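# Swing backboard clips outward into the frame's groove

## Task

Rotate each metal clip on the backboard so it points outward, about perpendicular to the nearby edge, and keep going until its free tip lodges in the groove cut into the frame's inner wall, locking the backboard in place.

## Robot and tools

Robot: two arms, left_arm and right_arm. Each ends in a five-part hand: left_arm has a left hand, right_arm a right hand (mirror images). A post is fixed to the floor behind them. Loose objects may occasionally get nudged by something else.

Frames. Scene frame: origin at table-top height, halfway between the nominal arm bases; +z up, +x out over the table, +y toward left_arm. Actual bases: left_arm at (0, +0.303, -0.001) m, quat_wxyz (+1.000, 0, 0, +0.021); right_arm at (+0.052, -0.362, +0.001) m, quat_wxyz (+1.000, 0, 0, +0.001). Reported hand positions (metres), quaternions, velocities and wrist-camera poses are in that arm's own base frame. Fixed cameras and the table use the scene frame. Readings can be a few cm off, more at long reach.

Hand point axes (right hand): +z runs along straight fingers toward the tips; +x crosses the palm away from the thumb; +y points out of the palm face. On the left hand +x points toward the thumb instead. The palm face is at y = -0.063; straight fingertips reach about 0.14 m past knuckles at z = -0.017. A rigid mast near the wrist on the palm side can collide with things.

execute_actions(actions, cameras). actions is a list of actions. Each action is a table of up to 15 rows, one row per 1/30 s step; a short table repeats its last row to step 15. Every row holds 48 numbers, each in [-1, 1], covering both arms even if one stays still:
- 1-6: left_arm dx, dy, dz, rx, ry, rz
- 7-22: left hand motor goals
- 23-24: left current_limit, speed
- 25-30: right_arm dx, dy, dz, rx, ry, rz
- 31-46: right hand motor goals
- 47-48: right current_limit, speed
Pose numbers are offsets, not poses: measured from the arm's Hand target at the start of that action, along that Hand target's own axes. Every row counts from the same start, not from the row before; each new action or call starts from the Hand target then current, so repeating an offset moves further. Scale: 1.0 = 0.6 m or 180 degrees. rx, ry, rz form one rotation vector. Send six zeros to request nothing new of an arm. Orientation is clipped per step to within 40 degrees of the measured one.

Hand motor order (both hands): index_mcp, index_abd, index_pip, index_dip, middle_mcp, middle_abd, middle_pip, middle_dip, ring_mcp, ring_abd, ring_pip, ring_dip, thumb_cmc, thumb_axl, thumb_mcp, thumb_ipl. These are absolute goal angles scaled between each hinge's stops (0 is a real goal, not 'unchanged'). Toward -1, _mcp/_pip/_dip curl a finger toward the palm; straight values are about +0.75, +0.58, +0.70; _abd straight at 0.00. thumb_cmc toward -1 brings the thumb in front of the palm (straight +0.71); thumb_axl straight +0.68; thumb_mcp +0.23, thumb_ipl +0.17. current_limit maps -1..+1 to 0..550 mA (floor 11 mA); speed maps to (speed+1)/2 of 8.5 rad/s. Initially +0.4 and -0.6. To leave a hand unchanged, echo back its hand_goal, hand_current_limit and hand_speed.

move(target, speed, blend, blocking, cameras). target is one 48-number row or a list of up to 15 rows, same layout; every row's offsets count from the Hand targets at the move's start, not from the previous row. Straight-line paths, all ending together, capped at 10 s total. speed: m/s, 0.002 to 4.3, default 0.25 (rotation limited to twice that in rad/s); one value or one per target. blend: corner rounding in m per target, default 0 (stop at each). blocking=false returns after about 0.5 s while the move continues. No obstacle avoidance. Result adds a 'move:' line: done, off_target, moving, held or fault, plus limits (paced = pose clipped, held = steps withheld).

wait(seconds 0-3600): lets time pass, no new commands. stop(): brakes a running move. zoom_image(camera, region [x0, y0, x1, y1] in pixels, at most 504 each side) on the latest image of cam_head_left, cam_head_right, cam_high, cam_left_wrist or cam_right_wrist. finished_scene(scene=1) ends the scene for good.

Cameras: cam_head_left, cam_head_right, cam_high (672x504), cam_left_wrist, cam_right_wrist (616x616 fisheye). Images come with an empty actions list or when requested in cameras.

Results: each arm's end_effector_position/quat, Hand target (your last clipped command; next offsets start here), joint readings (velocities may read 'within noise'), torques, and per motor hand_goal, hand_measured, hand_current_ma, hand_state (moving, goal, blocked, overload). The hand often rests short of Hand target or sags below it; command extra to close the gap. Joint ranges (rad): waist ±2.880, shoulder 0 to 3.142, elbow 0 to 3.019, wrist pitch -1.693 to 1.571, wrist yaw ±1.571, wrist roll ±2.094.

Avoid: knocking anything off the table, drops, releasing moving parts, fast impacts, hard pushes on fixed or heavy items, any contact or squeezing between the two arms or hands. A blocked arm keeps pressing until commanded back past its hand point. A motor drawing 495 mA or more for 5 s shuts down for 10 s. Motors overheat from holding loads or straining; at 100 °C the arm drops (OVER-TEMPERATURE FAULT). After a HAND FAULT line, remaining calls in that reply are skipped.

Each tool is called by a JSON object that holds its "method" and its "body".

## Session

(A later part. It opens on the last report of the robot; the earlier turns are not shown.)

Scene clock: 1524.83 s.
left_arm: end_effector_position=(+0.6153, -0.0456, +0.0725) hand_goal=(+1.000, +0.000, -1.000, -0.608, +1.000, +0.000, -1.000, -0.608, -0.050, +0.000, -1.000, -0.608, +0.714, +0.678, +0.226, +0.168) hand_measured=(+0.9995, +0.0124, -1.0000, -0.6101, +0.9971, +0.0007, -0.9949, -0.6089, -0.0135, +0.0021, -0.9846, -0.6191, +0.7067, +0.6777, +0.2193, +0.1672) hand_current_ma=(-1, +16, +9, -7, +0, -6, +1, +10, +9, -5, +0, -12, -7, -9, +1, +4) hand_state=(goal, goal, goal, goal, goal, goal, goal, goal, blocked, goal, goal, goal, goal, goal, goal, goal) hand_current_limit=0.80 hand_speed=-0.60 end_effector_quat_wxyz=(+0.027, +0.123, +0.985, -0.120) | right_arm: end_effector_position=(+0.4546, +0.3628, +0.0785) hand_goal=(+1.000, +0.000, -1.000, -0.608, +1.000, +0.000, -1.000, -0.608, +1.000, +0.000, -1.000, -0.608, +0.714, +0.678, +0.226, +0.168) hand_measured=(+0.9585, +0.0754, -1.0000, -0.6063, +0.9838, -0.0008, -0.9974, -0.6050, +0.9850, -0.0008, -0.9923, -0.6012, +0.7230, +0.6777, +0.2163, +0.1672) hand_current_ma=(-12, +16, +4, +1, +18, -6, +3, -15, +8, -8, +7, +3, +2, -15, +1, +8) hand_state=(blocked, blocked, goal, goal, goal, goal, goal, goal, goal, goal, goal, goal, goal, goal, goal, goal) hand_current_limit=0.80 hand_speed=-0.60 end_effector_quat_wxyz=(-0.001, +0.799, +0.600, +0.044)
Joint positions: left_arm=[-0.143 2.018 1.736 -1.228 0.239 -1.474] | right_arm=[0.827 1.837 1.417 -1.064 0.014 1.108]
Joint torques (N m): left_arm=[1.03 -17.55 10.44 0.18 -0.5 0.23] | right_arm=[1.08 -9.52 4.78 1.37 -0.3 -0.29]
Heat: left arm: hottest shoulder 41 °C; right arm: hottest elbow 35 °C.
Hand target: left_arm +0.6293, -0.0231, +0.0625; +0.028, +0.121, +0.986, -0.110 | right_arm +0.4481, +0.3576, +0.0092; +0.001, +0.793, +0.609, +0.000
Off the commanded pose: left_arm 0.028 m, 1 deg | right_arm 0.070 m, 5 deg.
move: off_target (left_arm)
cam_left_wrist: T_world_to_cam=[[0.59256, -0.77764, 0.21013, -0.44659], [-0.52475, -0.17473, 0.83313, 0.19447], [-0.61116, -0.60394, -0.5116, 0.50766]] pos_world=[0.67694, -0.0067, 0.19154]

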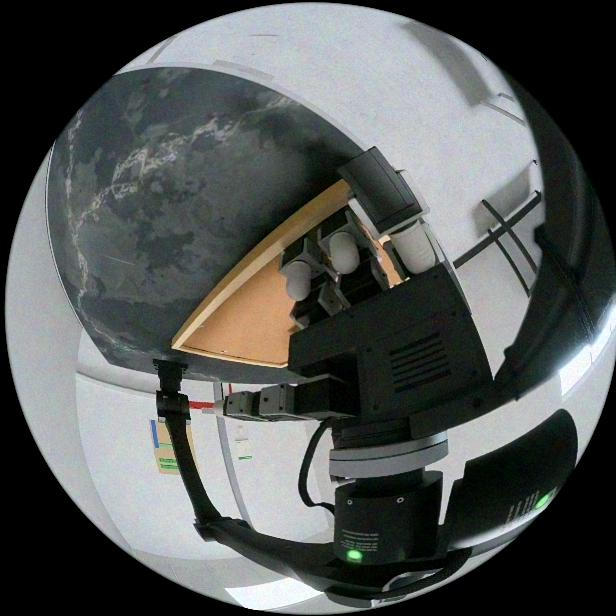

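{"method": "move", "body": {"target": [[-0.0,-0.055,0.0,0,0,0,1.0,0,-1.0,-0.608,1.0,0,-1.0,-0.608,-0.05,0,-1.0,-0.608,0.714,0.678,0.226,0.168,0.8,-0.6,0,0,0,0,0,0,1.0,0,-1.0,-0.608,1.0,0,-1.0,-0.608,1.0,0,-1.0,-0.608,0.714,0.678,0.226,0.168,0.8,-0.6]], "speed": 0.04, "cameras": ["cam_left_wrist","cam_high"]}}

{"method": "zoom_image", "body": {"camera": "cam_left_wrist", "region": [220, 160, 340, 280]}}

{"method": "zoom_image", "body": {"camera": "cam_high", "region": [330, 230, 450, 320]}}

Scene clock: 1528.30 s.
left_arm: end_effector_position=(+0.6143, -0.0469, +0.0729) hand_goal=(+1.000, +0.000, -1.000, -0.608, +1.000, +0.000, -1.000, -0.608, -0.050, +0.000, -1.000, -0.608, +0.714, +0.678, +0.226, +0.168) hand_measured=(+0.9935, +0.0051, -1.0000, -0.6089, +0.9971, -0.0023, -0.9962, -0.6089, -0.0135, +0.0021, -0.9846, -0.6191, +0.7067, +0.6777, +0.2193, +0.1681) hand_current_ma=(-5, +6, +4, -1, -5, -7, +0, +8, +9, -6, +4, -11, +5, -4, -4, +5) hand_state=(goal, goal, goal, goal, goal, goal, goal, goal, blocked, goal, goal, goal, goal, goal, goal, goal) hand_current_limit=0.80 hand_speed=-0.60 end_effector_quat_wxyz=(+0.027, +0.120, +0.986, -0.115) | right_arm: end_effector_position=(+0.4546, +0.3628, +0.0785) hand_goal=(+1.000, +0.000, -1.000, -0.608, +1.000, +0.000, -1.000, -0.608, +1.000, +0.000, -1.000, -0.608, +0.714, +0.678, +0.226, +0.168) hand_measured=(+0.9573, +0.0769, -1.0000, -0.6050, +0.9838, -0.0023, -0.9974, -0.6050, +0.9850, -0.0008, -0.9923, -0.5999, +0.7242, +0.6777, +0.2163, +0.1672) hand_current_ma=(-17, +15, -4, +4, +20, -13, -7, +4, -13, -8, +10, -1, +7, -16, +11, -16) hand_state=(blocked, blocked, goal, goal, goal, goal, goal, goal, goal, goal, goal, goal, goal, goal, goal, goal) hand_current_limit=0.80 hand_speed=-0.60 end_effector_quat_wxyz=(-0.001, +0.799, +0.600, +0.044)
Joint positions: left_arm=[-0.148 2.018 1.736 -1.228 0.229 -1.485] | right_arm=[0.827 1.837 1.417 -1.064 0.014 1.108]
Joint torques (N m): left_arm=[-2.43 -18.73 9.95 0.28 -0.3 -0.13] | right_arm=[0.91 -9.52 4.82 1.36 -0.3 -0.28]
Heat: left arm: hottest shoulder 41 °C; right arm: hottest elbow 35 °C.
Hand target: left_arm +0.6211, -0.0543, +0.0695; +0.028, +0.121, +0.986, -0.110 | right_arm +0.4481, +0.3576, +0.0092; +0.001, +0.793, +0.609, +0.000
Off the commanded pose: left_arm 0.011 m, 1 deg | right_arm 0.070 m, 5 deg.
move: off_target (left_arm)
cam_left_wrist: T_world_to_cam=[[0.59754, -0.77582, 0.20261, -0.44969], [-0.52266, -0.18523, 0.83218, 0.19167], [-0.60809, -0.60315, -0.51617, 0.50494]] pos_world=[0.67593, -0.00882, 0.19224]
Images, in order (width x height): cam_high 672x504, cam_left_wrist 616x616.

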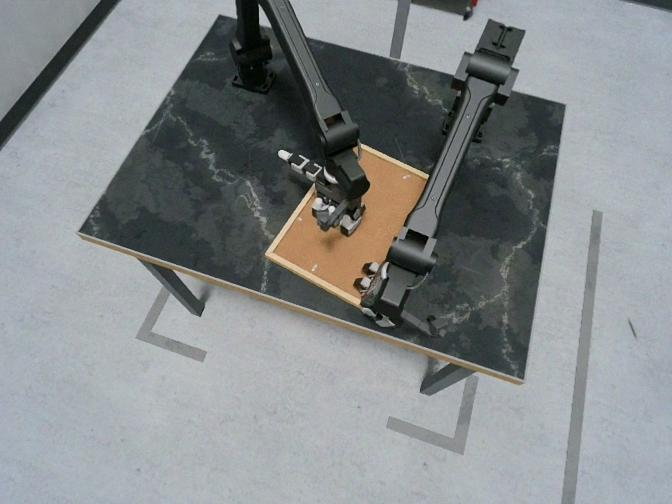

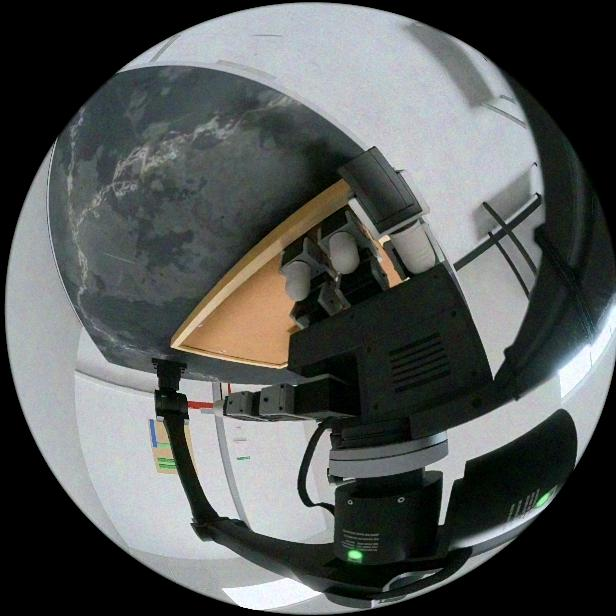

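Scaled by 4.200 from the camera's image (finer frame: 880x880).

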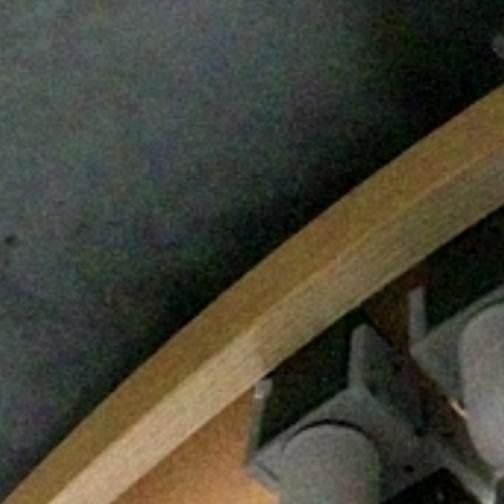

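Scaled by 4.200 from the camera's image (finer frame: 960x720).

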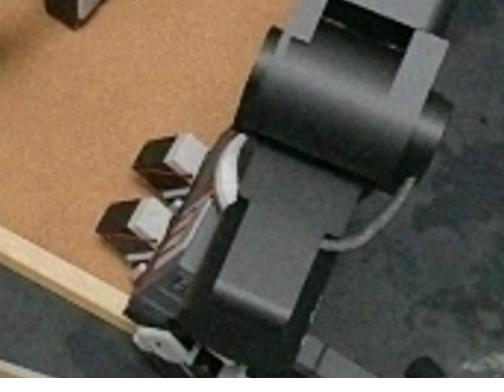

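{"method": "move", "body": {"target": [[0,-0.03,0,0,0,0,1.0,0,-1.0,-0.608,1.0,0,-1.0,-0.608,-0.05,0,-1.0,-0.608,0.714,0.678,0.226,0.168,0.8,-0.6,0,0,0,0,0,0,1.0,0,-1.0,-0.608,1.0,0,-1.0,-0.608,1.0,0,-1.0,-0.608,0.714,0.678,0.226,0.168,0.8,-0.6],[0,-0.03,-0.05,0,0,0,1.0,0,-1.0,-0.608,1.0,0,-1.0,-0.608,-0.05,0,-1.0,-0.608,0.714,0.678,0.226,0.168,0.8,-0.6,0,0,0,0,0,0,1.0,0,-1.0,-0.608,1.0,0,-1.0,-0.608,1.0,0,-1.0,-0.608,0.714,0.678,0.226,0.168,0.8,-0.6]], "speed": 0.04, "cameras": ["cam_left_wrist"]}}

{"method": "zoom_image", "body": {"camera": "cam_left_wrist", "region": [220, 140, 340, 260]}}

Scene clock: 1532.43 s.
left_arm: end_effector_position=(+0.6000, -0.0566, +0.0777) hand_goal=(+1.000, +0.000, -1.000, -0.608, +1.000, +0.000, -1.000, -0.608, -0.050, +0.000, -1.000, -0.608, +0.714, +0.678, +0.226, +0.168) hand_measured=(+0.9971, -0.0008, -0.9962, -0.6089, +0.9971, -0.0008, -0.9962, -0.6089, -0.0135, +0.0021, -0.9846, -0.6191, +0.7067, +0.6767, +0.2193, +0.1672) hand_current_ma=(-8, +7, +6, -8, -1, -3, +8, +4, +14, -1, +3, -12, -4, -10, -3, -7) hand_state=(goal, goal, goal, goal, goal, goal, goal, goal, blocked, goal, goal, goal, goal, goal, goal, goal) hand_current_limit=0.80 hand_speed=-0.60 end_effector_quat_wxyz=(+0.000, +0.117, +0.987, -0.107) | right_arm: end_effector_position=(+0.4546, +0.3628, +0.0785) hand_goal=(+1.000, +0.000, -1.000, -0.608, +1.000, +0.000, -1.000, -0.608, +1.000, +0.000, -1.000, -0.608, +0.714, +0.678, +0.226, +0.168) hand_measured=(+0.9585, +0.0754, -1.0000, -0.6050, +0.9838, -0.0023, -0.9974, -0.6050, +0.9850, -0.0008, -0.9923, -0.6012, +0.7230, +0.6777, +0.2163, +0.1681) hand_current_ma=(-17, +24, +10, +6, +5, -6, +3, -10, -18, +11, +11, +9, +12, -2, +11, +9) hand_state=(blocked, blocked, goal, goal, goal, goal, goal, goal, goal, goal, goal, goal, goal, goal, goal, goal) hand_current_limit=0.80 hand_speed=-0.60 end_effector_quat_wxyz=(-0.001, +0.799, +0.600, +0.044)
Joint positions: left_arm=[-0.172 2.018 1.747 -1.286 0.214 -1.509] | right_arm=[0.827 1.837 1.417 -1.064 0.014 1.108]
Joint torques (N m): left_arm=[-2.08 -21.19 11.66 -0.08 -0.11 -0.06] | right_arm=[0.97 -9.47 4.78 1.37 -0.31 -0.26]
Heat: left arm: hottest shoulder 41 °C; right arm: hottest elbow 35 °C.
Hand target: left_arm +0.6158, -0.0646, +0.1024; +0.028, +0.121, +0.986, -0.110 | right_arm +0.4481, +0.3576, +0.0092; +0.001, +0.793, +0.609, +0.000
Off the commanded pose: left_arm 0.030 m, 3 deg | right_arm 0.070 m, 5 deg.
move: off_target (left_arm)
cam_left_wrist: T_world_to_cam=[[0.60717, -0.77941, 0.1545, -0.45187], [-0.48003, -0.20486, 0.853, 0.15013], [-0.63318, -0.59207, -0.49852, 0.50719]] pos_world=[0.66757, -0.02113, 0.1946]

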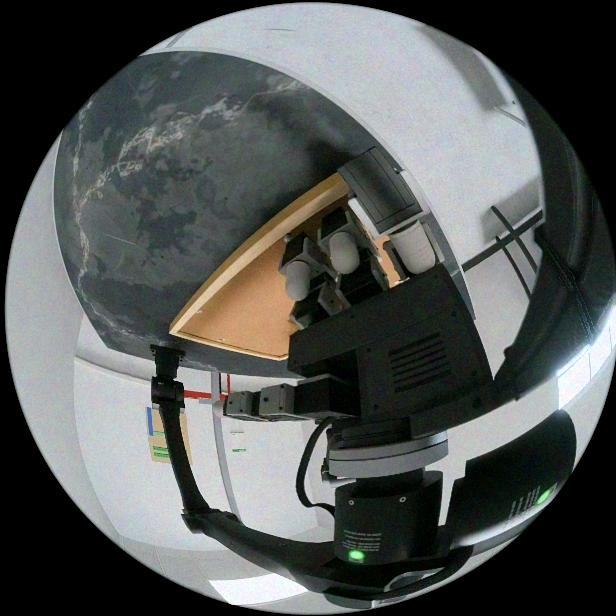

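Scaled by 4.200 from the camera's image (finer frame: 880x880).

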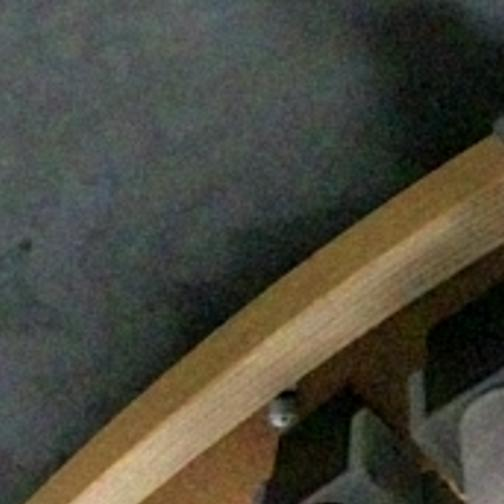

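{"method": "move", "body": {"target": [[0,-0.02,-0.06,0,0,0,1.0,0,-1.0,-0.608,1.0,0,-1.0,-0.608,-0.05,0,-1.0,-0.608,0.714,0.678,0.226,0.168,0.8,-0.6,0,0,0,0,0,0,1.0,0,-1.0,-0.608,1.0,0,-1.0,-0.608,1.0,0,-1.0,-0.608,0.714,0.678,0.226,0.168,0.8,-0.6]], "speed": 0.06, "cameras": ["cam_left_wrist"]}}

{"method": "zoom_image", "body": {"camera": "cam_left_wrist", "region": [240, 140, 340, 240]}}

Scene clock: 1535.27 s.
left_arm: end_effector_position=(+0.5991, -0.0564, +0.1093) hand_goal=(+1.000, +0.000, -1.000, -0.608, +1.000, +0.000, -1.000, -0.608, -0.050, +0.000, -1.000, -0.608, +0.714, +0.678, +0.226, +0.168) hand_measured=(+0.9971, +0.0007, -0.9962, -0.6089, +0.9971, -0.0008, -0.9962, -0.6089, -0.0135, +0.0021, -0.9846, -0.6191, +0.7067, +0.6767, +0.2203, +0.1681) hand_current_ma=(-8, +9, +4, -7, +0, -11, +6, +2, +17, -4, +0, -12, -3, -6, -10, -3) hand_state=(goal, goal, goal, goal, goal, goal, goal, goal, blocked, goal, goal, goal, goal, goal, goal, goal) hand_current_limit=0.80 hand_speed=-0.60 end_effector_quat_wxyz=(-0.003, +0.116, +0.987, -0.107) | right_arm: end_effector_position=(+0.4546, +0.3628, +0.0785) hand_goal=(+1.000, +0.000, -1.000, -0.608, +1.000, +0.000, -1.000, -0.608, +1.000, +0.000, -1.000, -0.608, +0.714, +0.678, +0.226, +0.168) hand_measured=(+0.9573, +0.0769, -1.0000, -0.6050, +0.9838, -0.0023, -0.9974, -0.6050, +0.9850, -0.0008, -0.9923, -0.6012, +0.7242, +0.6777, +0.2173, +0.1672) hand_current_ma=(-9, +24, +3, -8, +0, -2, +3, -2, -6, +10, +16, -2, +2, -17, -2, +14) hand_state=(blocked, blocked, goal, goal, goal, goal, goal, goal, goal, goal, goal, goal, goal, goal, goal, goal) hand_current_limit=0.80 hand_speed=-0.60 end_effector_quat_wxyz=(-0.001, +0.799, +0.600, +0.044)
Joint positions: left_arm=[-0.172 2.001 1.803 -1.367 0.214 -1.509] | right_arm=[0.827 1.837 1.417 -1.064 0.014 1.108]
Joint torques (N m): left_arm=[-2.37 -21.89 11.71 -0.12 -0.11 -0.14] | right_arm=[0.91 -9.47 4.82 1.42 -0.3 -0.27]
Heat: left arm: hottest shoulder 41 °C; right arm: hottest elbow 35 °C.
Hand target: left_arm +0.6118, -0.0679, +0.1399; +0.028, +0.121, +0.986, -0.110 | right_arm +0.4481, +0.3576, +0.0092; +0.001, +0.793, +0.609, +0.000
Off the commanded pose: left_arm 0.035 m, 4 deg | right_arm 0.070 m, 5 deg.
move: off_target (left_arm)
cam_left_wrist: T_world_to_cam=[[0.60828, -0.77958, 0.14916, -0.45617], [-0.47386, -0.20592, 0.85619, 0.11861], [-0.63675, -0.59148, -0.49467, 0.52422]] pos_world=[0.66748, -0.02114, 0.2258]

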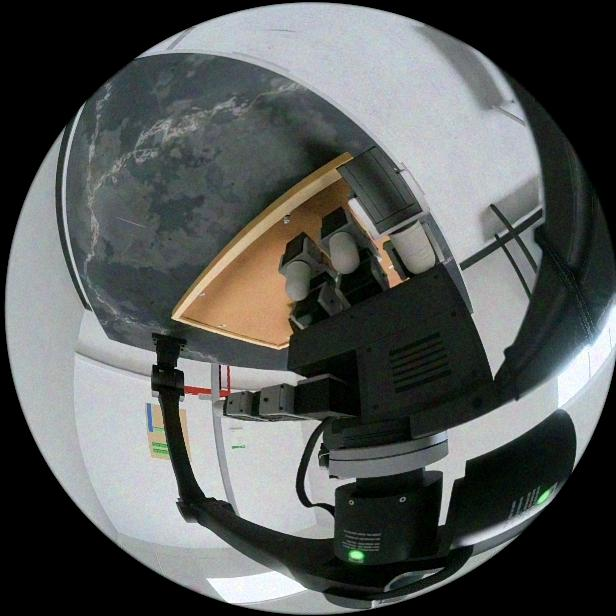

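Scaled by 5.040 from the camera's image (finer frame: 880x880).

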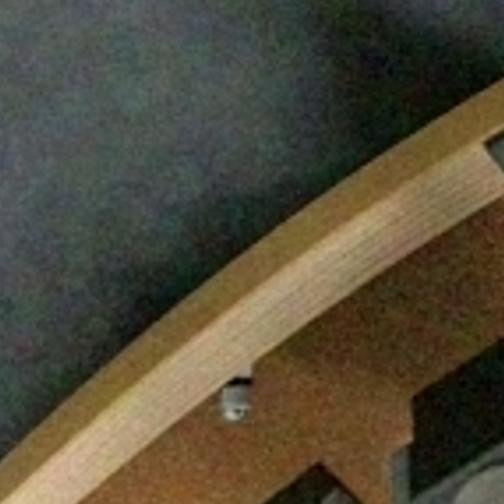

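{"method": "move", "body": {"target": [[-0.0155,0.0147,0.046,0,0,0,1.0,0,-1.0,-0.608,1.0,0,-1.0,-0.608,-0.05,0,-1.0,-0.608,0.714,0.678,0.226,0.168,0.8,-0.6,0,0,0,0,0,0,1.0,0,-1.0,-0.608,1.0,0,-1.0,-0.608,1.0,0,-1.0,-0.608,0.714,0.678,0.226,0.168,0.8,-0.6]], "speed": 0.06, "cameras": ["cam_left_wrist"]}}

{"method": "zoom_image", "body": {"camera": "cam_left_wrist", "region": [240, 160, 340, 260]}}

Scene clock: 1540.93 s.
left_arm: end_effector_position=(+0.6053, -0.0575, +0.0974) hand_goal=(+1.000, +0.000, -1.000, -0.608, +1.000, +0.000, -1.000, -0.608, -0.050, +0.000, -1.000, -0.608, +0.714, +0.678, +0.226, +0.168) hand_measured=(+0.9971, -0.0008, -0.9962, -0.6101, +0.9971, -0.0008, -0.9949, -0.6089, -0.0135, +0.0021, -0.9846, -0.6191, +0.7067, +0.6777, +0.2203, +0.1672) hand_current_ma=(-13, +10, +2, -7, -2, -5, +2, +5, +11, -11, -2, -12, -6, -7, +3, +3) hand_state=(goal, goal, goal, goal, goal, goal, goal, goal, blocked, goal, goal, goal, goal, goal, goal, goal) hand_current_limit=0.80 hand_speed=-0.60 end_effector_quat_wxyz=(+0.000, +0.116, +0.987, -0.107) | right_arm: end_effector_position=(+0.4546, +0.3628, +0.0785) hand_goal=(+1.000, +0.000, -1.000, -0.608, +1.000, +0.000, -1.000, -0.608, +1.000, +0.000, -1.000, -0.608, +0.714, +0.678, +0.226, +0.168) hand_measured=(+0.9585, +0.0769, -1.0000, -0.6050, +0.9850, -0.0023, -0.9974, -0.6038, +0.9850, -0.0008, -0.9910, -0.5999, +0.7230, +0.6777, +0.2163, +0.1681) hand_current_ma=(-2, +22, +25, +7, +19, -14, +14, +13, +3, +4, +13, +3, -7, -19, +7, +5) hand_state=(blocked, blocked, goal, goal, goal, goal, goal, goal, goal, goal, goal, goal, goal, goal, goal, goal) hand_current_limit=0.80 hand_speed=-0.60 end_effector_quat_wxyz=(-0.001, +0.799, +0.600, +0.044)
Joint positions: left_arm=[-0.172 2.02 1.803 -1.341 0.214 -1.509] | right_arm=[0.827 1.837 1.417 -1.064 0.014 1.108]
Joint torques (N m): left_arm=[-2.26 -20.19 11.75 0.64 -0.11 -0.1] | right_arm=[1.03 -9.76 4.78 1.42 -0.31 -0.27]
Heat: left arm: hottest shoulder 41 °C; right arm: hottest elbow 34 °C.
Hand target: left_arm +0.6238, -0.0679, +0.1121; +0.028, +0.121, +0.986, -0.110 | right_arm +0.4481, +0.3576, +0.0092; +0.001, +0.793, +0.609, +0.000
Off the commanded pose: left_arm 0.026 m, 3 deg | right_arm 0.070 m, 5 deg.
move: off_target (left_arm)
cam_left_wrist: T_world_to_cam=[[0.60736, -0.77942, 0.15369, -0.45877], [-0.4791, -0.20504, 0.85348, 0.13504], [-0.6337, -0.592, -0.49795, 0.52002]] pos_world=[0.67287, -0.02203, 0.2142]

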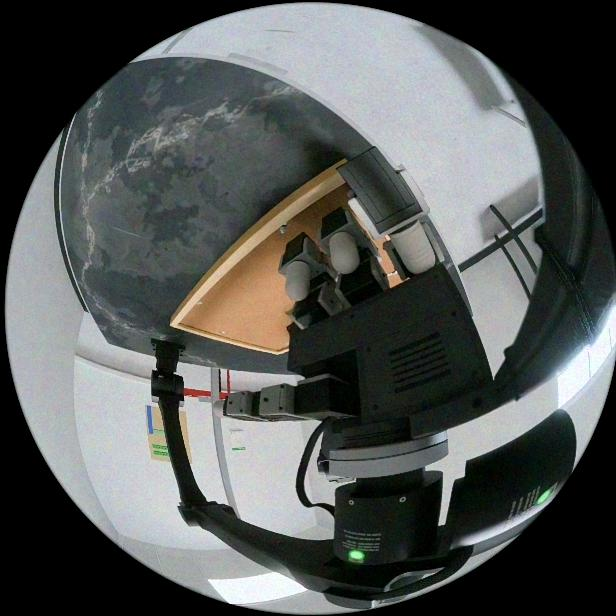

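Scaled by 5.040 from the camera's image (finer frame: 880x880).

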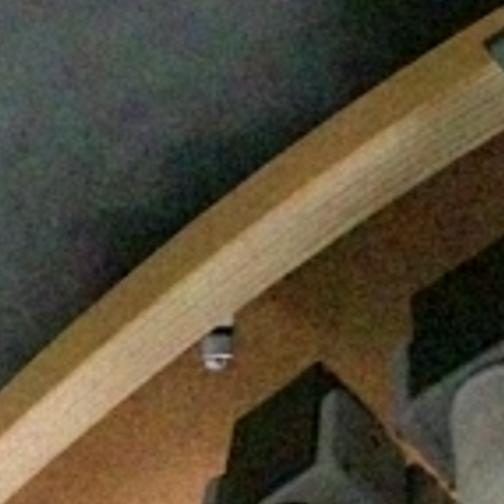

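{"method": "move", "body": {"target": [[0.0048,0.0162,0.073,0,0,0,1.0,0,-1.0,-0.608,1.0,0,-1.0,-0.608,-0.05,0,-1.0,-0.608,0.714,0.678,0.226,0.168,0.8,-0.6,0,0,0,0,0,0,1.0,0,-1.0,-0.608,1.0,0,-1.0,-0.608,1.0,0,-1.0,-0.608,0.714,0.678,0.226,0.168,0.8,-0.6]], "speed": 0.05, "cameras": ["cam_left_wrist"]}}

{"method": "zoom_image", "body": {"camera": "cam_left_wrist", "region": [240, 180, 340, 280]}}

Scene clock: 1544.07 s.
left_arm: end_effector_position=(+0.6196, -0.0602, +0.0736) hand_goal=(+1.000, +0.000, -1.000, -0.608, +1.000, +0.000, -1.000, -0.608, -0.050, +0.000, -1.000, -0.608, +0.714, +0.678, +0.226, +0.168) hand_measured=(+0.9838, +0.0051, -1.0000, -0.6101, +0.9971, -0.0008, -0.9962, -0.6089, -0.0135, +0.0021, -0.9846, -0.6191, +0.7079, +0.6777, +0.2203, +0.1681) hand_current_ma=(-10, +6, +8, +3, +0, -11, +6, +5, +20, -2, -9, -14, -6, -8, -6, -5) hand_state=(goal, goal, goal, goal, goal, goal, goal, goal, blocked, goal, goal, goal, goal, goal, goal, goal) hand_current_limit=0.80 hand_speed=-0.60 end_effector_quat_wxyz=(+0.022, +0.114, +0.987, -0.108) | right_arm: end_effector_position=(+0.4546, +0.3628, +0.0785) hand_goal=(+1.000, +0.000, -1.000, -0.608, +1.000, +0.000, -1.000, -0.608, +1.000, +0.000, -1.000, -0.608, +0.714, +0.678, +0.226, +0.168) hand_measured=(+0.9585, +0.0754, -1.0000, -0.6050, +0.9838, -0.0023, -0.9962, -0.6050, +0.9850, -0.0008, -0.9923, -0.6012, +0.7242, +0.6777, +0.2173, +0.1681) hand_current_ma=(-12, +28, +11, -11, +7, -5, -2, +0, -13, +1, +11, +3, +0, -12, +12, +9) hand_state=(blocked, blocked, goal, goal, goal, goal, goal, goal, goal, goal, goal, goal, goal, goal, goal, goal) hand_current_limit=0.80 hand_speed=-0.60 end_effector_quat_wxyz=(-0.001, +0.799, +0.600, +0.044)
Joint positions: left_arm=[-0.172 2.045 1.78 -1.248 0.214 -1.518] | right_arm=[0.827 1.837 1.417 -1.064 0.014 1.108]
Joint torques (N m): left_arm=[-2.2 -19.78 8.25 1.01 -0.11 -0.08] | right_arm=[1.03 -9.82 4.81 1.33 -0.29 -0.27]
Heat: left arm: hottest shoulder 41 °C; right arm: hottest elbow 34 °C.
Hand target: left_arm +0.6247, -0.0678, +0.0671; +0.028, +0.121, +0.986, -0.110 | right_arm +0.4481, +0.3576, +0.0092; +0.001, +0.793, +0.609, +0.000
Off the commanded pose: left_arm 0.011 m, 1 deg | right_arm 0.070 m, 5 deg.
move: off_target (left_arm)
cam_left_wrist: T_world_to_cam=[[0.60698, -0.77261, 0.18613, -0.46773], [-0.51379, -0.20282, 0.8336, 0.18476], [-0.6063, -0.60161, -0.52007, 0.49977]] pos_world=[0.68183, -0.02324, 0.19296]

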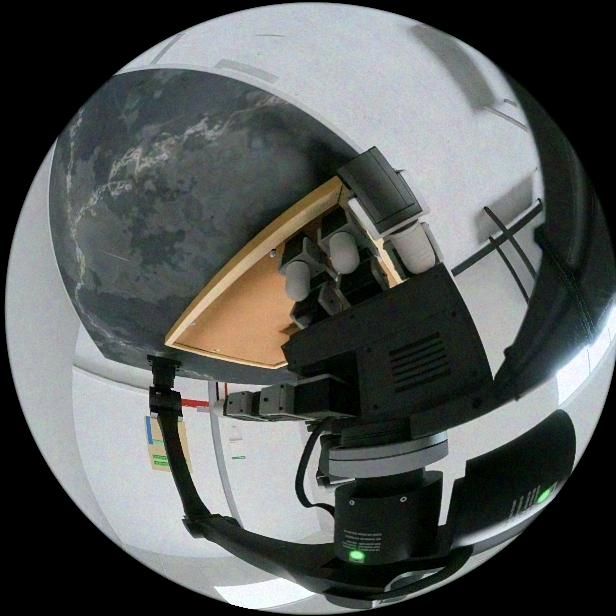

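Scaled by 5.040 from the camera's image (finer frame: 880x880).

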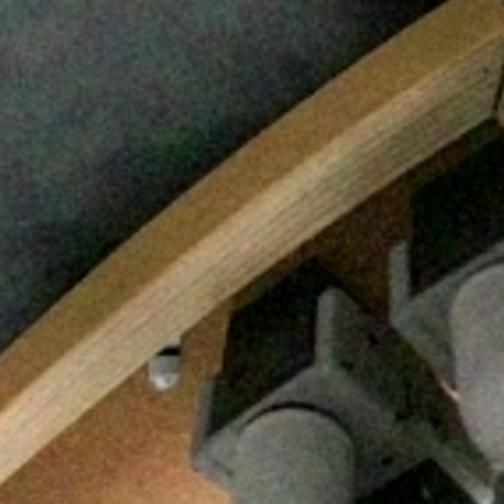

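{"method": "move", "body": {"target": [[0.0098,0.0503,-0.0048,0,0,0,1.0,0,-1.0,-0.608,1.0,0,-1.0,-0.608,-0.05,0,-1.0,-0.608,0.714,0.678,0.226,0.168,0.8,-0.6,0,0,0,0,0,0,1.0,0,-1.0,-0.608,1.0,0,-1.0,-0.608,1.0,0,-1.0,-0.608,0.714,0.678,0.226,0.168,0.8,-0.6]], "speed": 0.05, "cameras": ["cam_left_wrist"]}}

{"method": "zoom_image", "body": {"camera": "cam_left_wrist", "region": [240, 180, 340, 280]}}

Scene clock: 1551.47 s.
left_arm: end_effector_position=(+0.6212, -0.0531, +0.0726) hand_goal=(+1.000, +0.000, -1.000, -0.608, +1.000, +0.000, -1.000, -0.608, -0.050, +0.000, -1.000, -0.608, +0.714, +0.678, +0.226, +0.168) hand_measured=(+0.9983, +0.0095, -1.0000, -0.6089, +0.9971, -0.0008, -0.9962, -0.6089, -0.0123, +0.0021, -0.9846, -0.6191, +0.7079, +0.6777, +0.2203, +0.1681) hand_current_ma=(-10, +5, +4, -7, +0, -7, +2, +8, +10, -1, -6, -15, +1, -7, +1, +1) hand_state=(goal, goal, goal, goal, goal, goal, goal, goal, blocked, goal, goal, goal, goal, goal, goal, goal) hand_current_limit=0.80 hand_speed=-0.60 end_effector_quat_wxyz=(+0.024, +0.120, +0.986, -0.115) | right_arm: end_effector_position=(+0.4546, +0.3628, +0.0785) hand_goal=(+1.000, +0.000, -1.000, -0.608, +1.000, +0.000, -1.000, -0.608, +1.000, +0.000, -1.000, -0.608, +0.714, +0.678, +0.226, +0.168) hand_measured=(+0.9573, +0.0754, -1.0000, -0.6063, +0.9838, -0.0023, -0.9974, -0.6050, +0.9850, -0.0008, -0.9910, -0.5999, +0.7230, +0.6767, +0.2163, +0.1672) hand_current_ma=(-19, +18, +11, +1, +13, -2, +7, +1, +1, -9, +7, -10, -20, -14, -4, +12) hand_state=(blocked, blocked, goal, goal, goal, goal, goal, goal, goal, goal, goal, goal, goal, goal, goal, goal) hand_current_limit=0.80 hand_speed=-0.60 end_effector_quat_wxyz=(-0.001, +0.799, +0.600, +0.044)
Joint positions: left_arm=[-0.156 2.043 1.775 -1.246 0.229 -1.492] | right_arm=[0.827 1.837 1.417 -1.064 0.014 1.108]
Joint torques (N m): left_arm=[0.26 -19.84 7.25 1.02 -0.2 0.16] | right_arm=[0.73 -9.7 4.74 1.36 -0.3 -0.28]
Heat: left arm: hottest shoulder 42 °C; right arm: hottest elbow 34 °C.
Hand target: left_arm +0.6263, -0.0373, +0.0631; +0.028, +0.121, +0.986, -0.110 | right_arm +0.4481, +0.3576, +0.0092; +0.001, +0.793, +0.609, +0.000
Off the commanded pose: left_arm 0.019 m, 1 deg | right_arm 0.070 m, 5 deg.
move: off_target (left_arm)
cam_left_wrist: T_world_to_cam=[[0.59822, -0.77627, 0.19886, -0.45867], [-0.51804, -0.18531, 0.83504, 0.19129], [-0.61137, -0.60255, -0.513, 0.50716]] pos_world=[0.68354, -0.01502, 0.19165]

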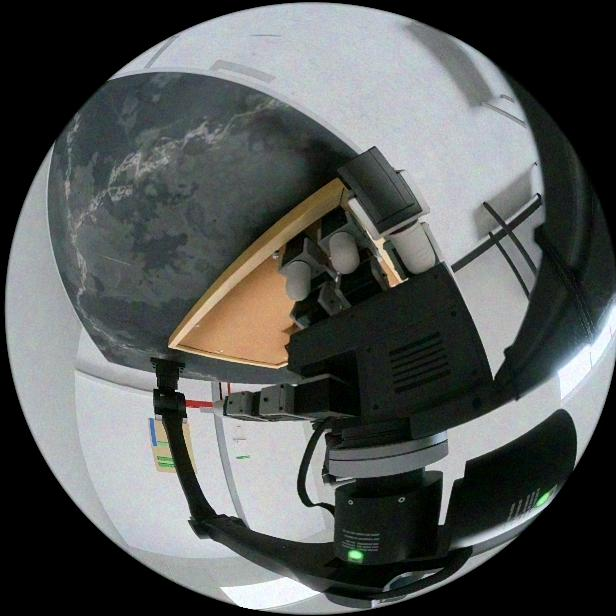

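Scaled by 5.040 from the camera's image (finer frame: 880x880).

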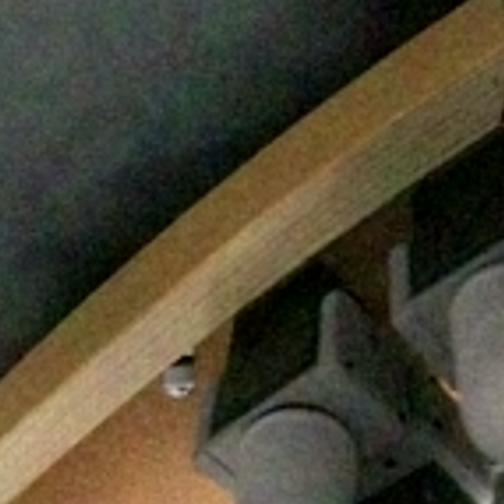

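{"method": "move", "body": {"target": [[0.0233,0.0,-0.002,0,0,0,1.0,0,-1.0,-0.608,1.0,0,-1.0,-0.608,-0.05,0,-1.0,-0.608,0.714,0.678,0.226,0.168,0.8,-0.6,0,0,0,0,0,0,1.0,0,-1.0,-0.608,1.0,0,-1.0,-0.608,1.0,0,-1.0,-0.608,0.714,0.678,0.226,0.168,0.8,-0.6]], "speed": 0.04, "cameras": ["cam_left_wrist"]}}

{"method": "zoom_image", "body": {"camera": "cam_left_wrist", "region": [240, 180, 340, 280]}}

Scene clock: 1554.23 s.
left_arm: end_effector_position=(+0.6125, -0.0480, +0.0729) hand_goal=(+1.000, +0.000, -1.000, -0.608, +1.000, +0.000, -1.000, -0.608, -0.050, +0.000, -1.000, -0.608, +0.714, +0.678, +0.226, +0.168) hand_measured=(+0.9935, +0.0080, -1.0000, -0.6089, +0.9971, -0.0008, -0.9949, -0.6089, -0.0135, +0.0021, -0.9846, -0.6191, +0.7079, +0.6777, +0.2203, +0.1681) hand_current_ma=(-7, +7, -2, -9, -5, -3, +4, +7, +10, -9, +3, -10, -4, -11, -1, +2) hand_state=(goal, goal, goal, goal, goal, goal, goal, goal, blocked, goal, goal, goal, goal, goal, goal, goal) hand_current_limit=0.80 hand_speed=-0.60 end_effector_quat_wxyz=(+0.030, +0.123, +0.985, -0.115) | right_arm: end_effector_position=(+0.4546, +0.3628, +0.0785) hand_goal=(+1.000, +0.000, -1.000, -0.608, +1.000, +0.000, -1.000, -0.608, +1.000, +0.000, -1.000, -0.608, +0.714, +0.678, +0.226, +0.168) hand_measured=(+0.9573, +0.0754, -1.0000, -0.6050, +0.9850, -0.0023, -0.9974, -0.6050, +0.9850, -0.0008, -0.9923, -0.6012, +0.7230, +0.6777, +0.2163, +0.1672) hand_current_ma=(-21, +26, +11, +8, +6, +6, +16, +5, +1, +5, +15, -2, -19, -21, +18, +0) hand_state=(blocked, blocked, goal, goal, goal, goal, goal, goal, goal, goal, goal, goal, goal, goal, goal, goal) hand_current_limit=0.80 hand_speed=-0.60 end_effector_quat_wxyz=(-0.001, +0.799, +0.600, +0.044)
Joint positions: left_arm=[-0.151 2.008 1.72 -1.214 0.229 -1.482] | right_arm=[0.827 1.837 1.417 -1.064 0.014 1.108]
Joint torques (N m): left_arm=[0.03 -19.55 6.93 0.69 -0.2 0.08] | right_arm=[0.62 -9.82 4.74 1.39 -0.3 -0.27]
Heat: left arm: hottest shoulder 41 °C; right arm: hottest elbow 34 °C.
Hand target: left_arm +0.6126, -0.0337, +0.0631; +0.028, +0.121, +0.986, -0.110 | right_arm +0.4481, +0.3576, +0.0092; +0.001, +0.793, +0.609, +0.000
Off the commanded pose: left_arm 0.017 m, 1 deg | right_arm 0.070 m, 5 deg.
move: off_target (left_arm)
cam_left_wrist: T_world_to_cam=[[0.59179, -0.77877, 0.20811, -0.44649], [-0.53023, -0.18162, 0.82817, 0.19571], [-0.60715, -0.60045, -0.52041, 0.50305]] pos_world=[0.67343, -0.01011, 0.19264]

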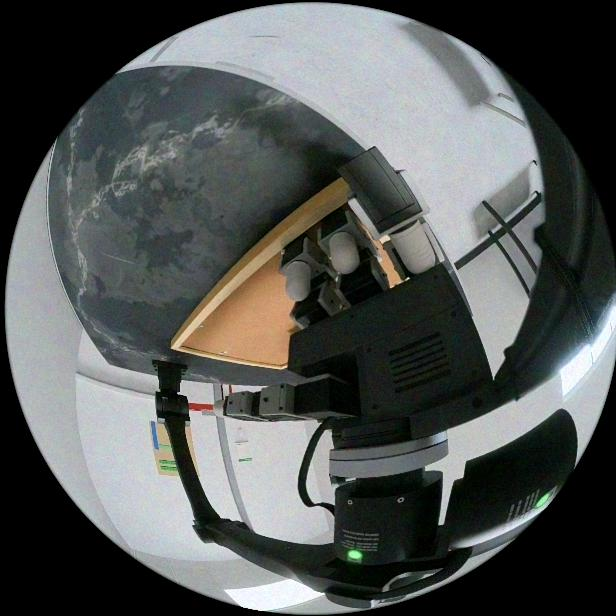

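Scaled by 5.040 from the camera's image (finer frame: 880x880).

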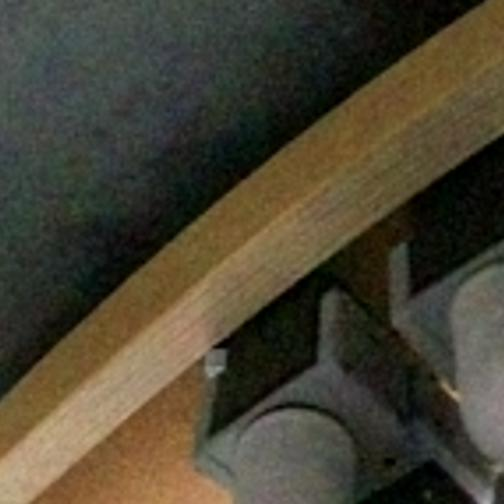

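{"method": "move", "body": {"target": [[0.0167,-0.004,-0.001,0,0,0,1.0,0,-1.0,-0.608,1.0,0,-1.0,-0.608,-0.05,0,-1.0,-0.608,0.714,0.678,0.226,0.168,0.8,-0.6,0,0,0,0,0,0,1.0,0,-1.0,-0.608,1.0,0,-1.0,-0.608,1.0,0,-1.0,-0.608,0.714,0.678,0.226,0.168,0.8,-0.6]], "speed": 0.04, "cameras": ["cam_left_wrist"]}}

{"method": "zoom_image", "body": {"camera": "cam_left_wrist", "region": [240, 180, 340, 280]}}

Scene clock: 1556.87 s.
left_arm: end_effector_position=(+0.6093, -0.0475, +0.0737) hand_goal=(+1.000, +0.000, -1.000, -0.608, +1.000, +0.000, -1.000, -0.608, -0.050, +0.000, -1.000, -0.608, +0.714, +0.678, +0.226, +0.168) hand_measured=(+0.9935, -0.0066, -1.0000, -0.6101, +0.9971, -0.0008, -0.9949, -0.6089, -0.0135, +0.0021, -0.9846, -0.6191, +0.7079, +0.6777, +0.2203, +0.1681) hand_current_ma=(-4, +2, +1, -4, -7, -6, +11, +12, +15, -10, +0, -9, -5, -11, -3, +1) hand_state=(goal, goal, goal, goal, goal, goal, goal, goal, blocked, goal, goal, goal, goal, goal, goal, goal) hand_current_limit=0.80 hand_speed=-0.60 end_effector_quat_wxyz=(+0.042, +0.125, +0.984, -0.116) | right_arm: end_effector_position=(+0.4546, +0.3628, +0.0785) hand_goal=(+1.000, +0.000, -1.000, -0.608, +1.000, +0.000, -1.000, -0.608, +1.000, +0.000, -1.000, -0.608, +0.714, +0.678, +0.226, +0.168) hand_measured=(+0.9573, +0.0769, -1.0000, -0.6050, +0.9838, -0.0023, -0.9974, -0.6050, +0.9850, -0.0008, -0.9910, -0.5999, +0.7230, +0.6777, +0.2173, +0.1681) hand_current_ma=(-9, +29, +15, +4, +4, -10, +3, -2, -13, +1, +4, +1, -4, -14, +2, +5) hand_state=(blocked, blocked, goal, goal, goal, goal, goal, goal, goal, goal, goal, goal, goal, goal, goal, goal) hand_current_limit=0.80 hand_speed=-0.60 end_effector_quat_wxyz=(-0.001, +0.799, +0.600, +0.044)
Joint positions: left_arm=[-0.151 1.983 1.681 -1.179 0.229 -1.479] | right_arm=[0.827 1.837 1.417 -1.064 0.014 1.108]
Joint torques (N m): left_arm=[-0.15 -19.31 6.69 0.4 -0.2 0.03] | right_arm=[0.85 -9.7 4.77 1.35 -0.3 -0.28]
Heat: left arm: hottest shoulder 42 °C; right arm: hottest elbow 34 °C.
Hand target: left_arm +0.6024, -0.0335, +0.0634; +0.028, +0.121, +0.986, -0.110 | right_arm +0.4481, +0.3576, +0.0092; +0.001, +0.793, +0.609, +0.000
Off the commanded pose: left_arm 0.019 m, 2 deg | right_arm 0.070 m, 5 deg.
move: off_target (left_arm)
cam_left_wrist: T_world_to_cam=[[0.58458, -0.7798, 0.22402, -0.44109], [-0.54951, -0.17739, 0.81644, 0.20618], [-0.59692, -0.60037, -0.53221, 0.49649]] pos_world=[0.66752, -0.00931, 0.19471]

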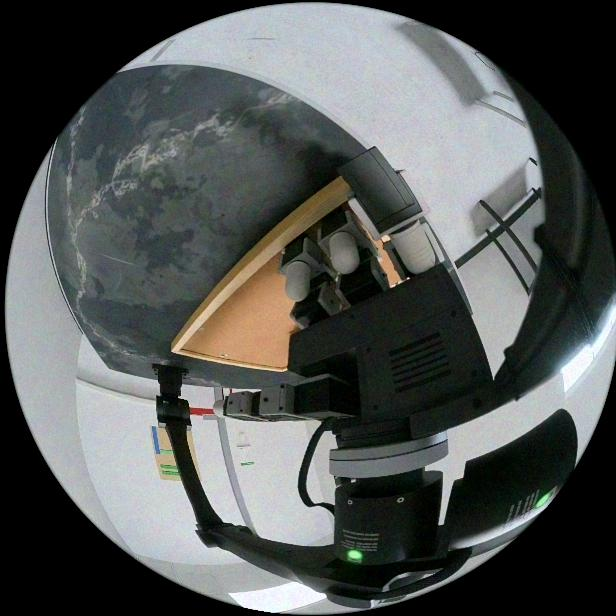

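Scaled by 5.040 from the camera's image (finer frame: 880x880).

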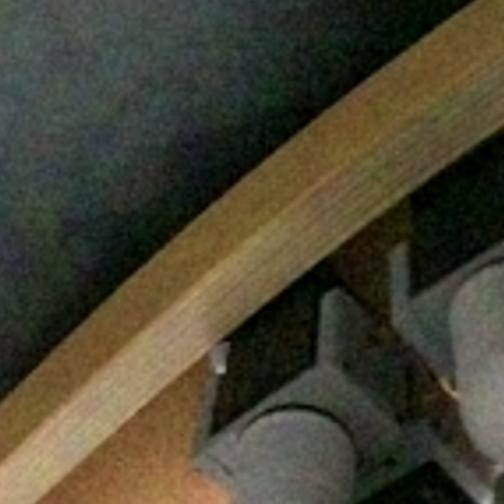

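{"method": "move", "body": {"target": [[0.0167,-0.004,-0.001,0,0,0,1.0,0.1,-1.0,-0.608,1.0,0,-1.0,-0.608,-0.05,0,-1.0,-0.608,0.714,0.678,0.226,0.168,0.8,-0.6,0,0,0,0,0,0,1.0,0,-1.0,-0.608,1.0,0,-1.0,-0.608,1.0,0,-1.0,-0.608,0.714,0.678,0.226,0.168,0.8,-0.6]], "speed": 0.04, "cameras": ["cam_left_wrist"]}}

{"method": "zoom_image", "body": {"camera": "cam_left_wrist", "region": [240, 180, 340, 280]}}

Scene clock: 1559.37 s.
left_arm: end_effector_position=(+0.6043, -0.0465, +0.0736) hand_goal=(+1.000, +0.100, -1.000, -0.608, +1.000, +0.000, -1.000, -0.608, -0.050, +0.000, -1.000, -0.608, +0.714, +0.678, +0.226, +0.168) hand_measured=(+0.9874, +0.0564, -1.0000, -0.6101, +0.9971, -0.0008, -0.9962, -0.6089, -0.0135, +0.0021, -0.9846, -0.6191, +0.7067, +0.6777, +0.2203, +0.1681) hand_current_ma=(-6, -2, +6, -8, +3, -6, +9, +3, +14, -12, +1, -10, -4, -9, -1, +2) hand_state=(goal, blocked, goal, goal, goal, goal, goal, goal, blocked, goal, goal, goal, goal, goal, goal, goal) hand_current_limit=0.80 hand_speed=-0.60 end_effector_quat_wxyz=(+0.048, +0.133, +0.983, -0.115) | right_arm: end_effector_position=(+0.4546, +0.3628, +0.0785) hand_goal=(+1.000, +0.000, -1.000, -0.608, +1.000, +0.000, -1.000, -0.608, +1.000, +0.000, -1.000, -0.608, +0.714, +0.678, +0.226, +0.168) hand_measured=(+0.9573, +0.0754, -1.0000, -0.6063, +0.9838, -0.0023, -0.9974, -0.6038, +0.9850, -0.0008, -0.9923, -0.6012, +0.7230, +0.6777, +0.2163, +0.1672) hand_current_ma=(-8, +19, +7, -6, +6, -9, -8, +8, -7, -9, +0, -8, +0, -9, +9, +2) hand_state=(blocked, blocked, goal, goal, goal, goal, goal, goal, goal, goal, goal, goal, goal, goal, goal, goal) hand_current_limit=0.80 hand_speed=-0.60 end_effector_quat_wxyz=(-0.001, +0.799, +0.600, +0.044)
Joint positions: left_arm=[-0.151 1.96 1.644 -1.154 0.229 -1.465] | right_arm=[0.827 1.837 1.417 -1.064 0.014 1.108]
Joint torques (N m): left_arm=[-0.26 -19.25 6.39 0.08 -0.22 -0.04] | right_arm=[0.91 -9.76 4.78 1.32 -0.3 -0.27]
Heat: left arm: hottest shoulder 42 °C; right arm: hottest elbow 34 °C.
Hand target: left_arm +0.5920, -0.0333, +0.0636; +0.028, +0.121, +0.986, -0.110 | right_arm +0.4481, +0.3576, +0.0092; +0.001, +0.793, +0.609, +0.000
Off the commanded pose: left_arm 0.021 m, 3 deg | right_arm 0.070 m, 5 deg.
move: off_target (left_arm)
cam_left_wrist: T_world_to_cam=[[0.57095, -0.78738, 0.23248, -0.4302], [-0.5629, -0.1693, 0.809, 0.21277], [-0.59764, -0.59276, -0.53987, 0.49533]] pos_world=[0.66141, -0.00909, 0.1953]

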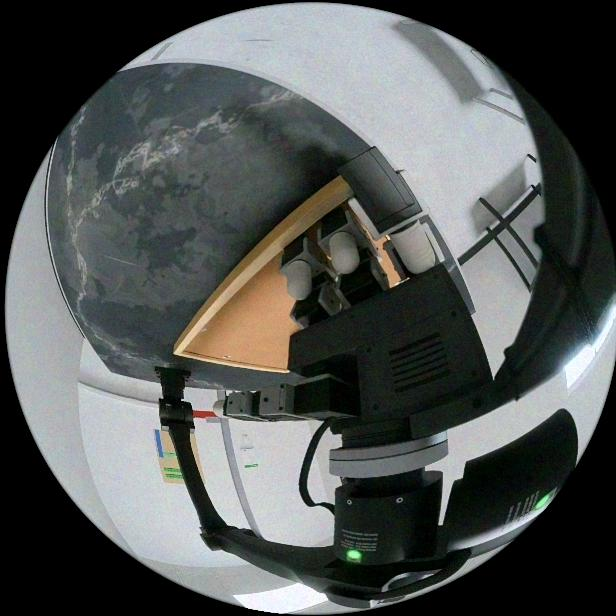

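Scaled by 5.040 from the camera's image (finer frame: 880x880).

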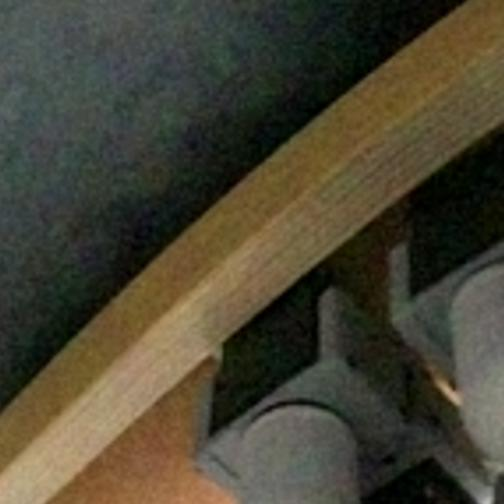

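{"method": "move", "body": {"target": [[-0.03,0,0,0,0,0,1.0,0,-1.0,-0.608,1.0,0,-1.0,-0.608,-0.05,0,-1.0,-0.608,0.714,0.678,0.226,0.168,0.8,-0.6,0,0,0,0,0,0,1.0,0,-1.0,-0.608,1.0,0,-1.0,-0.608,1.0,0,-1.0,-0.608,0.714,0.678,0.226,0.168,0.8,-0.6],[-0.03,-0.06,0,0,0,0,1.0,0,-1.0,-0.608,1.0,0,-1.0,-0.608,-0.05,0,-1.0,-0.608,0.714,0.678,0.226,0.168,0.8,-0.6,0,0,0,0,0,0,1.0,0,-1.0,-0.608,1.0,0,-1.0,-0.608,1.0,0,-1.0,-0.608,0.714,0.678,0.226,0.168,0.8,-0.6],[-0.03,-0.07,-0.09,0,0,0,1.0,0,-1.0,-0.608,1.0,0,-1.0,-0.608,-0.05,0,-1.0,-0.608,0.714,0.678,0.226,0.168,0.8,-0.6,0,0,0,0,0,0,1.0,0,-1.0,-0.608,1.0,0,-1.0,-0.608,1.0,0,-1.0,-0.608,0.714,0.678,0.226,0.168,0.8,-0.6]], "speed": 0.05, "cameras": ["cam_left_wrist"]}}

{"method": "zoom_image", "body": {"camera": "cam_left_wrist", "region": [240, 140, 340, 240]}}

Scene clock: 1566.40 s.
left_arm: end_effector_position=(+0.5830, -0.0563, +0.0947) hand_goal=(+1.000, +0.000, -1.000, -0.608, +1.000, +0.000, -1.000, -0.608, -0.050, +0.000, -1.000, -0.608, +0.714, +0.678, +0.226, +0.168) hand_measured=(+0.9850, -0.0096, -0.9962, -0.6076, +0.9971, +0.0007, -0.9949, -0.6089, -0.0135, +0.0021, -0.9846, -0.6191, +0.7079, +0.6767, +0.2193, +0.1681) hand_current_ma=(-14, +4, +6, -5, -5, -9, +2, +8, +12, -8, +3, -10, +5, -7, -1, -1) hand_state=(goal, goal, goal, goal, goal, goal, goal, goal, blocked, goal, goal, goal, goal, goal, goal, goal) hand_current_limit=0.80 hand_speed=-0.60 end_effector_quat_wxyz=(-0.005, +0.117, +0.987, -0.106) | right_arm: end_effector_position=(+0.4546, +0.3628, +0.0785) hand_goal=(+1.000, +0.000, -1.000, -0.608, +1.000, +0.000, -1.000, -0.608, +1.000, +0.000, -1.000, -0.608, +0.714, +0.678, +0.226, +0.168) hand_measured=(+0.9585, +0.0754, -1.0000, -0.6050, +0.9838, -0.0023, -0.9962, -0.6050, +0.9850, +0.0007, -0.9910, -0.6012, +0.7230, +0.6777, +0.2163, +0.1681) hand_current_ma=(-14, +25, +10, +21, +18, -5, -11, +6, -18, +0, +4, -1, -16, -1, +10, +8) hand_state=(blocked, blocked, goal, goal, goal, goal, goal, goal, goal, goal, goal, goal, goal, goal, goal, goal) hand_current_limit=0.80 hand_speed=-0.60 end_effector_quat_wxyz=(-0.001, +0.799, +0.600, +0.044)
Joint positions: left_arm=[-0.177 1.969 1.713 -1.312 0.213 -1.512] | right_arm=[0.827 1.837 1.417 -1.064 0.014 1.108]
Joint torques (N m): left_arm=[-2.02 -21.54 11.64 -0.12 -0.06 -0.1] | right_arm=[0.79 -9.64 4.79 1.39 -0.3 -0.26]
Heat: left arm: hottest shoulder 42 °C; right arm: hottest elbow 34 °C.
Hand target: left_arm +0.5976, -0.0652, +0.1265; +0.028, +0.121, +0.986, -0.110 | right_arm +0.4481, +0.3576, +0.0092; +0.001, +0.793, +0.609, +0.000
Off the commanded pose: left_arm 0.036 m, 4 deg | right_arm 0.070 m, 5 deg.
move: off_target (left_arm)
cam_left_wrist: T_world_to_cam=[[0.6072, -0.78108, 0.14564, -0.44316], [-0.47159, -0.20677, 0.85723, 0.12208], [-0.63946, -0.5892, -0.4939, 0.50843]] pos_world=[0.65178, -0.02134, 0.21101]

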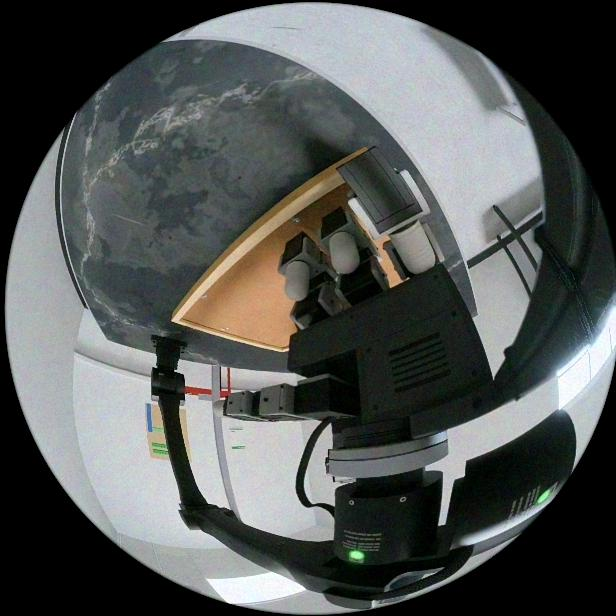

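Scaled by 5.040 from the camera's image (finer frame: 880x880).

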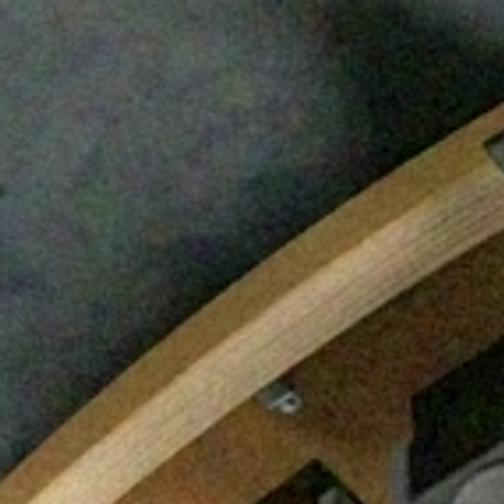

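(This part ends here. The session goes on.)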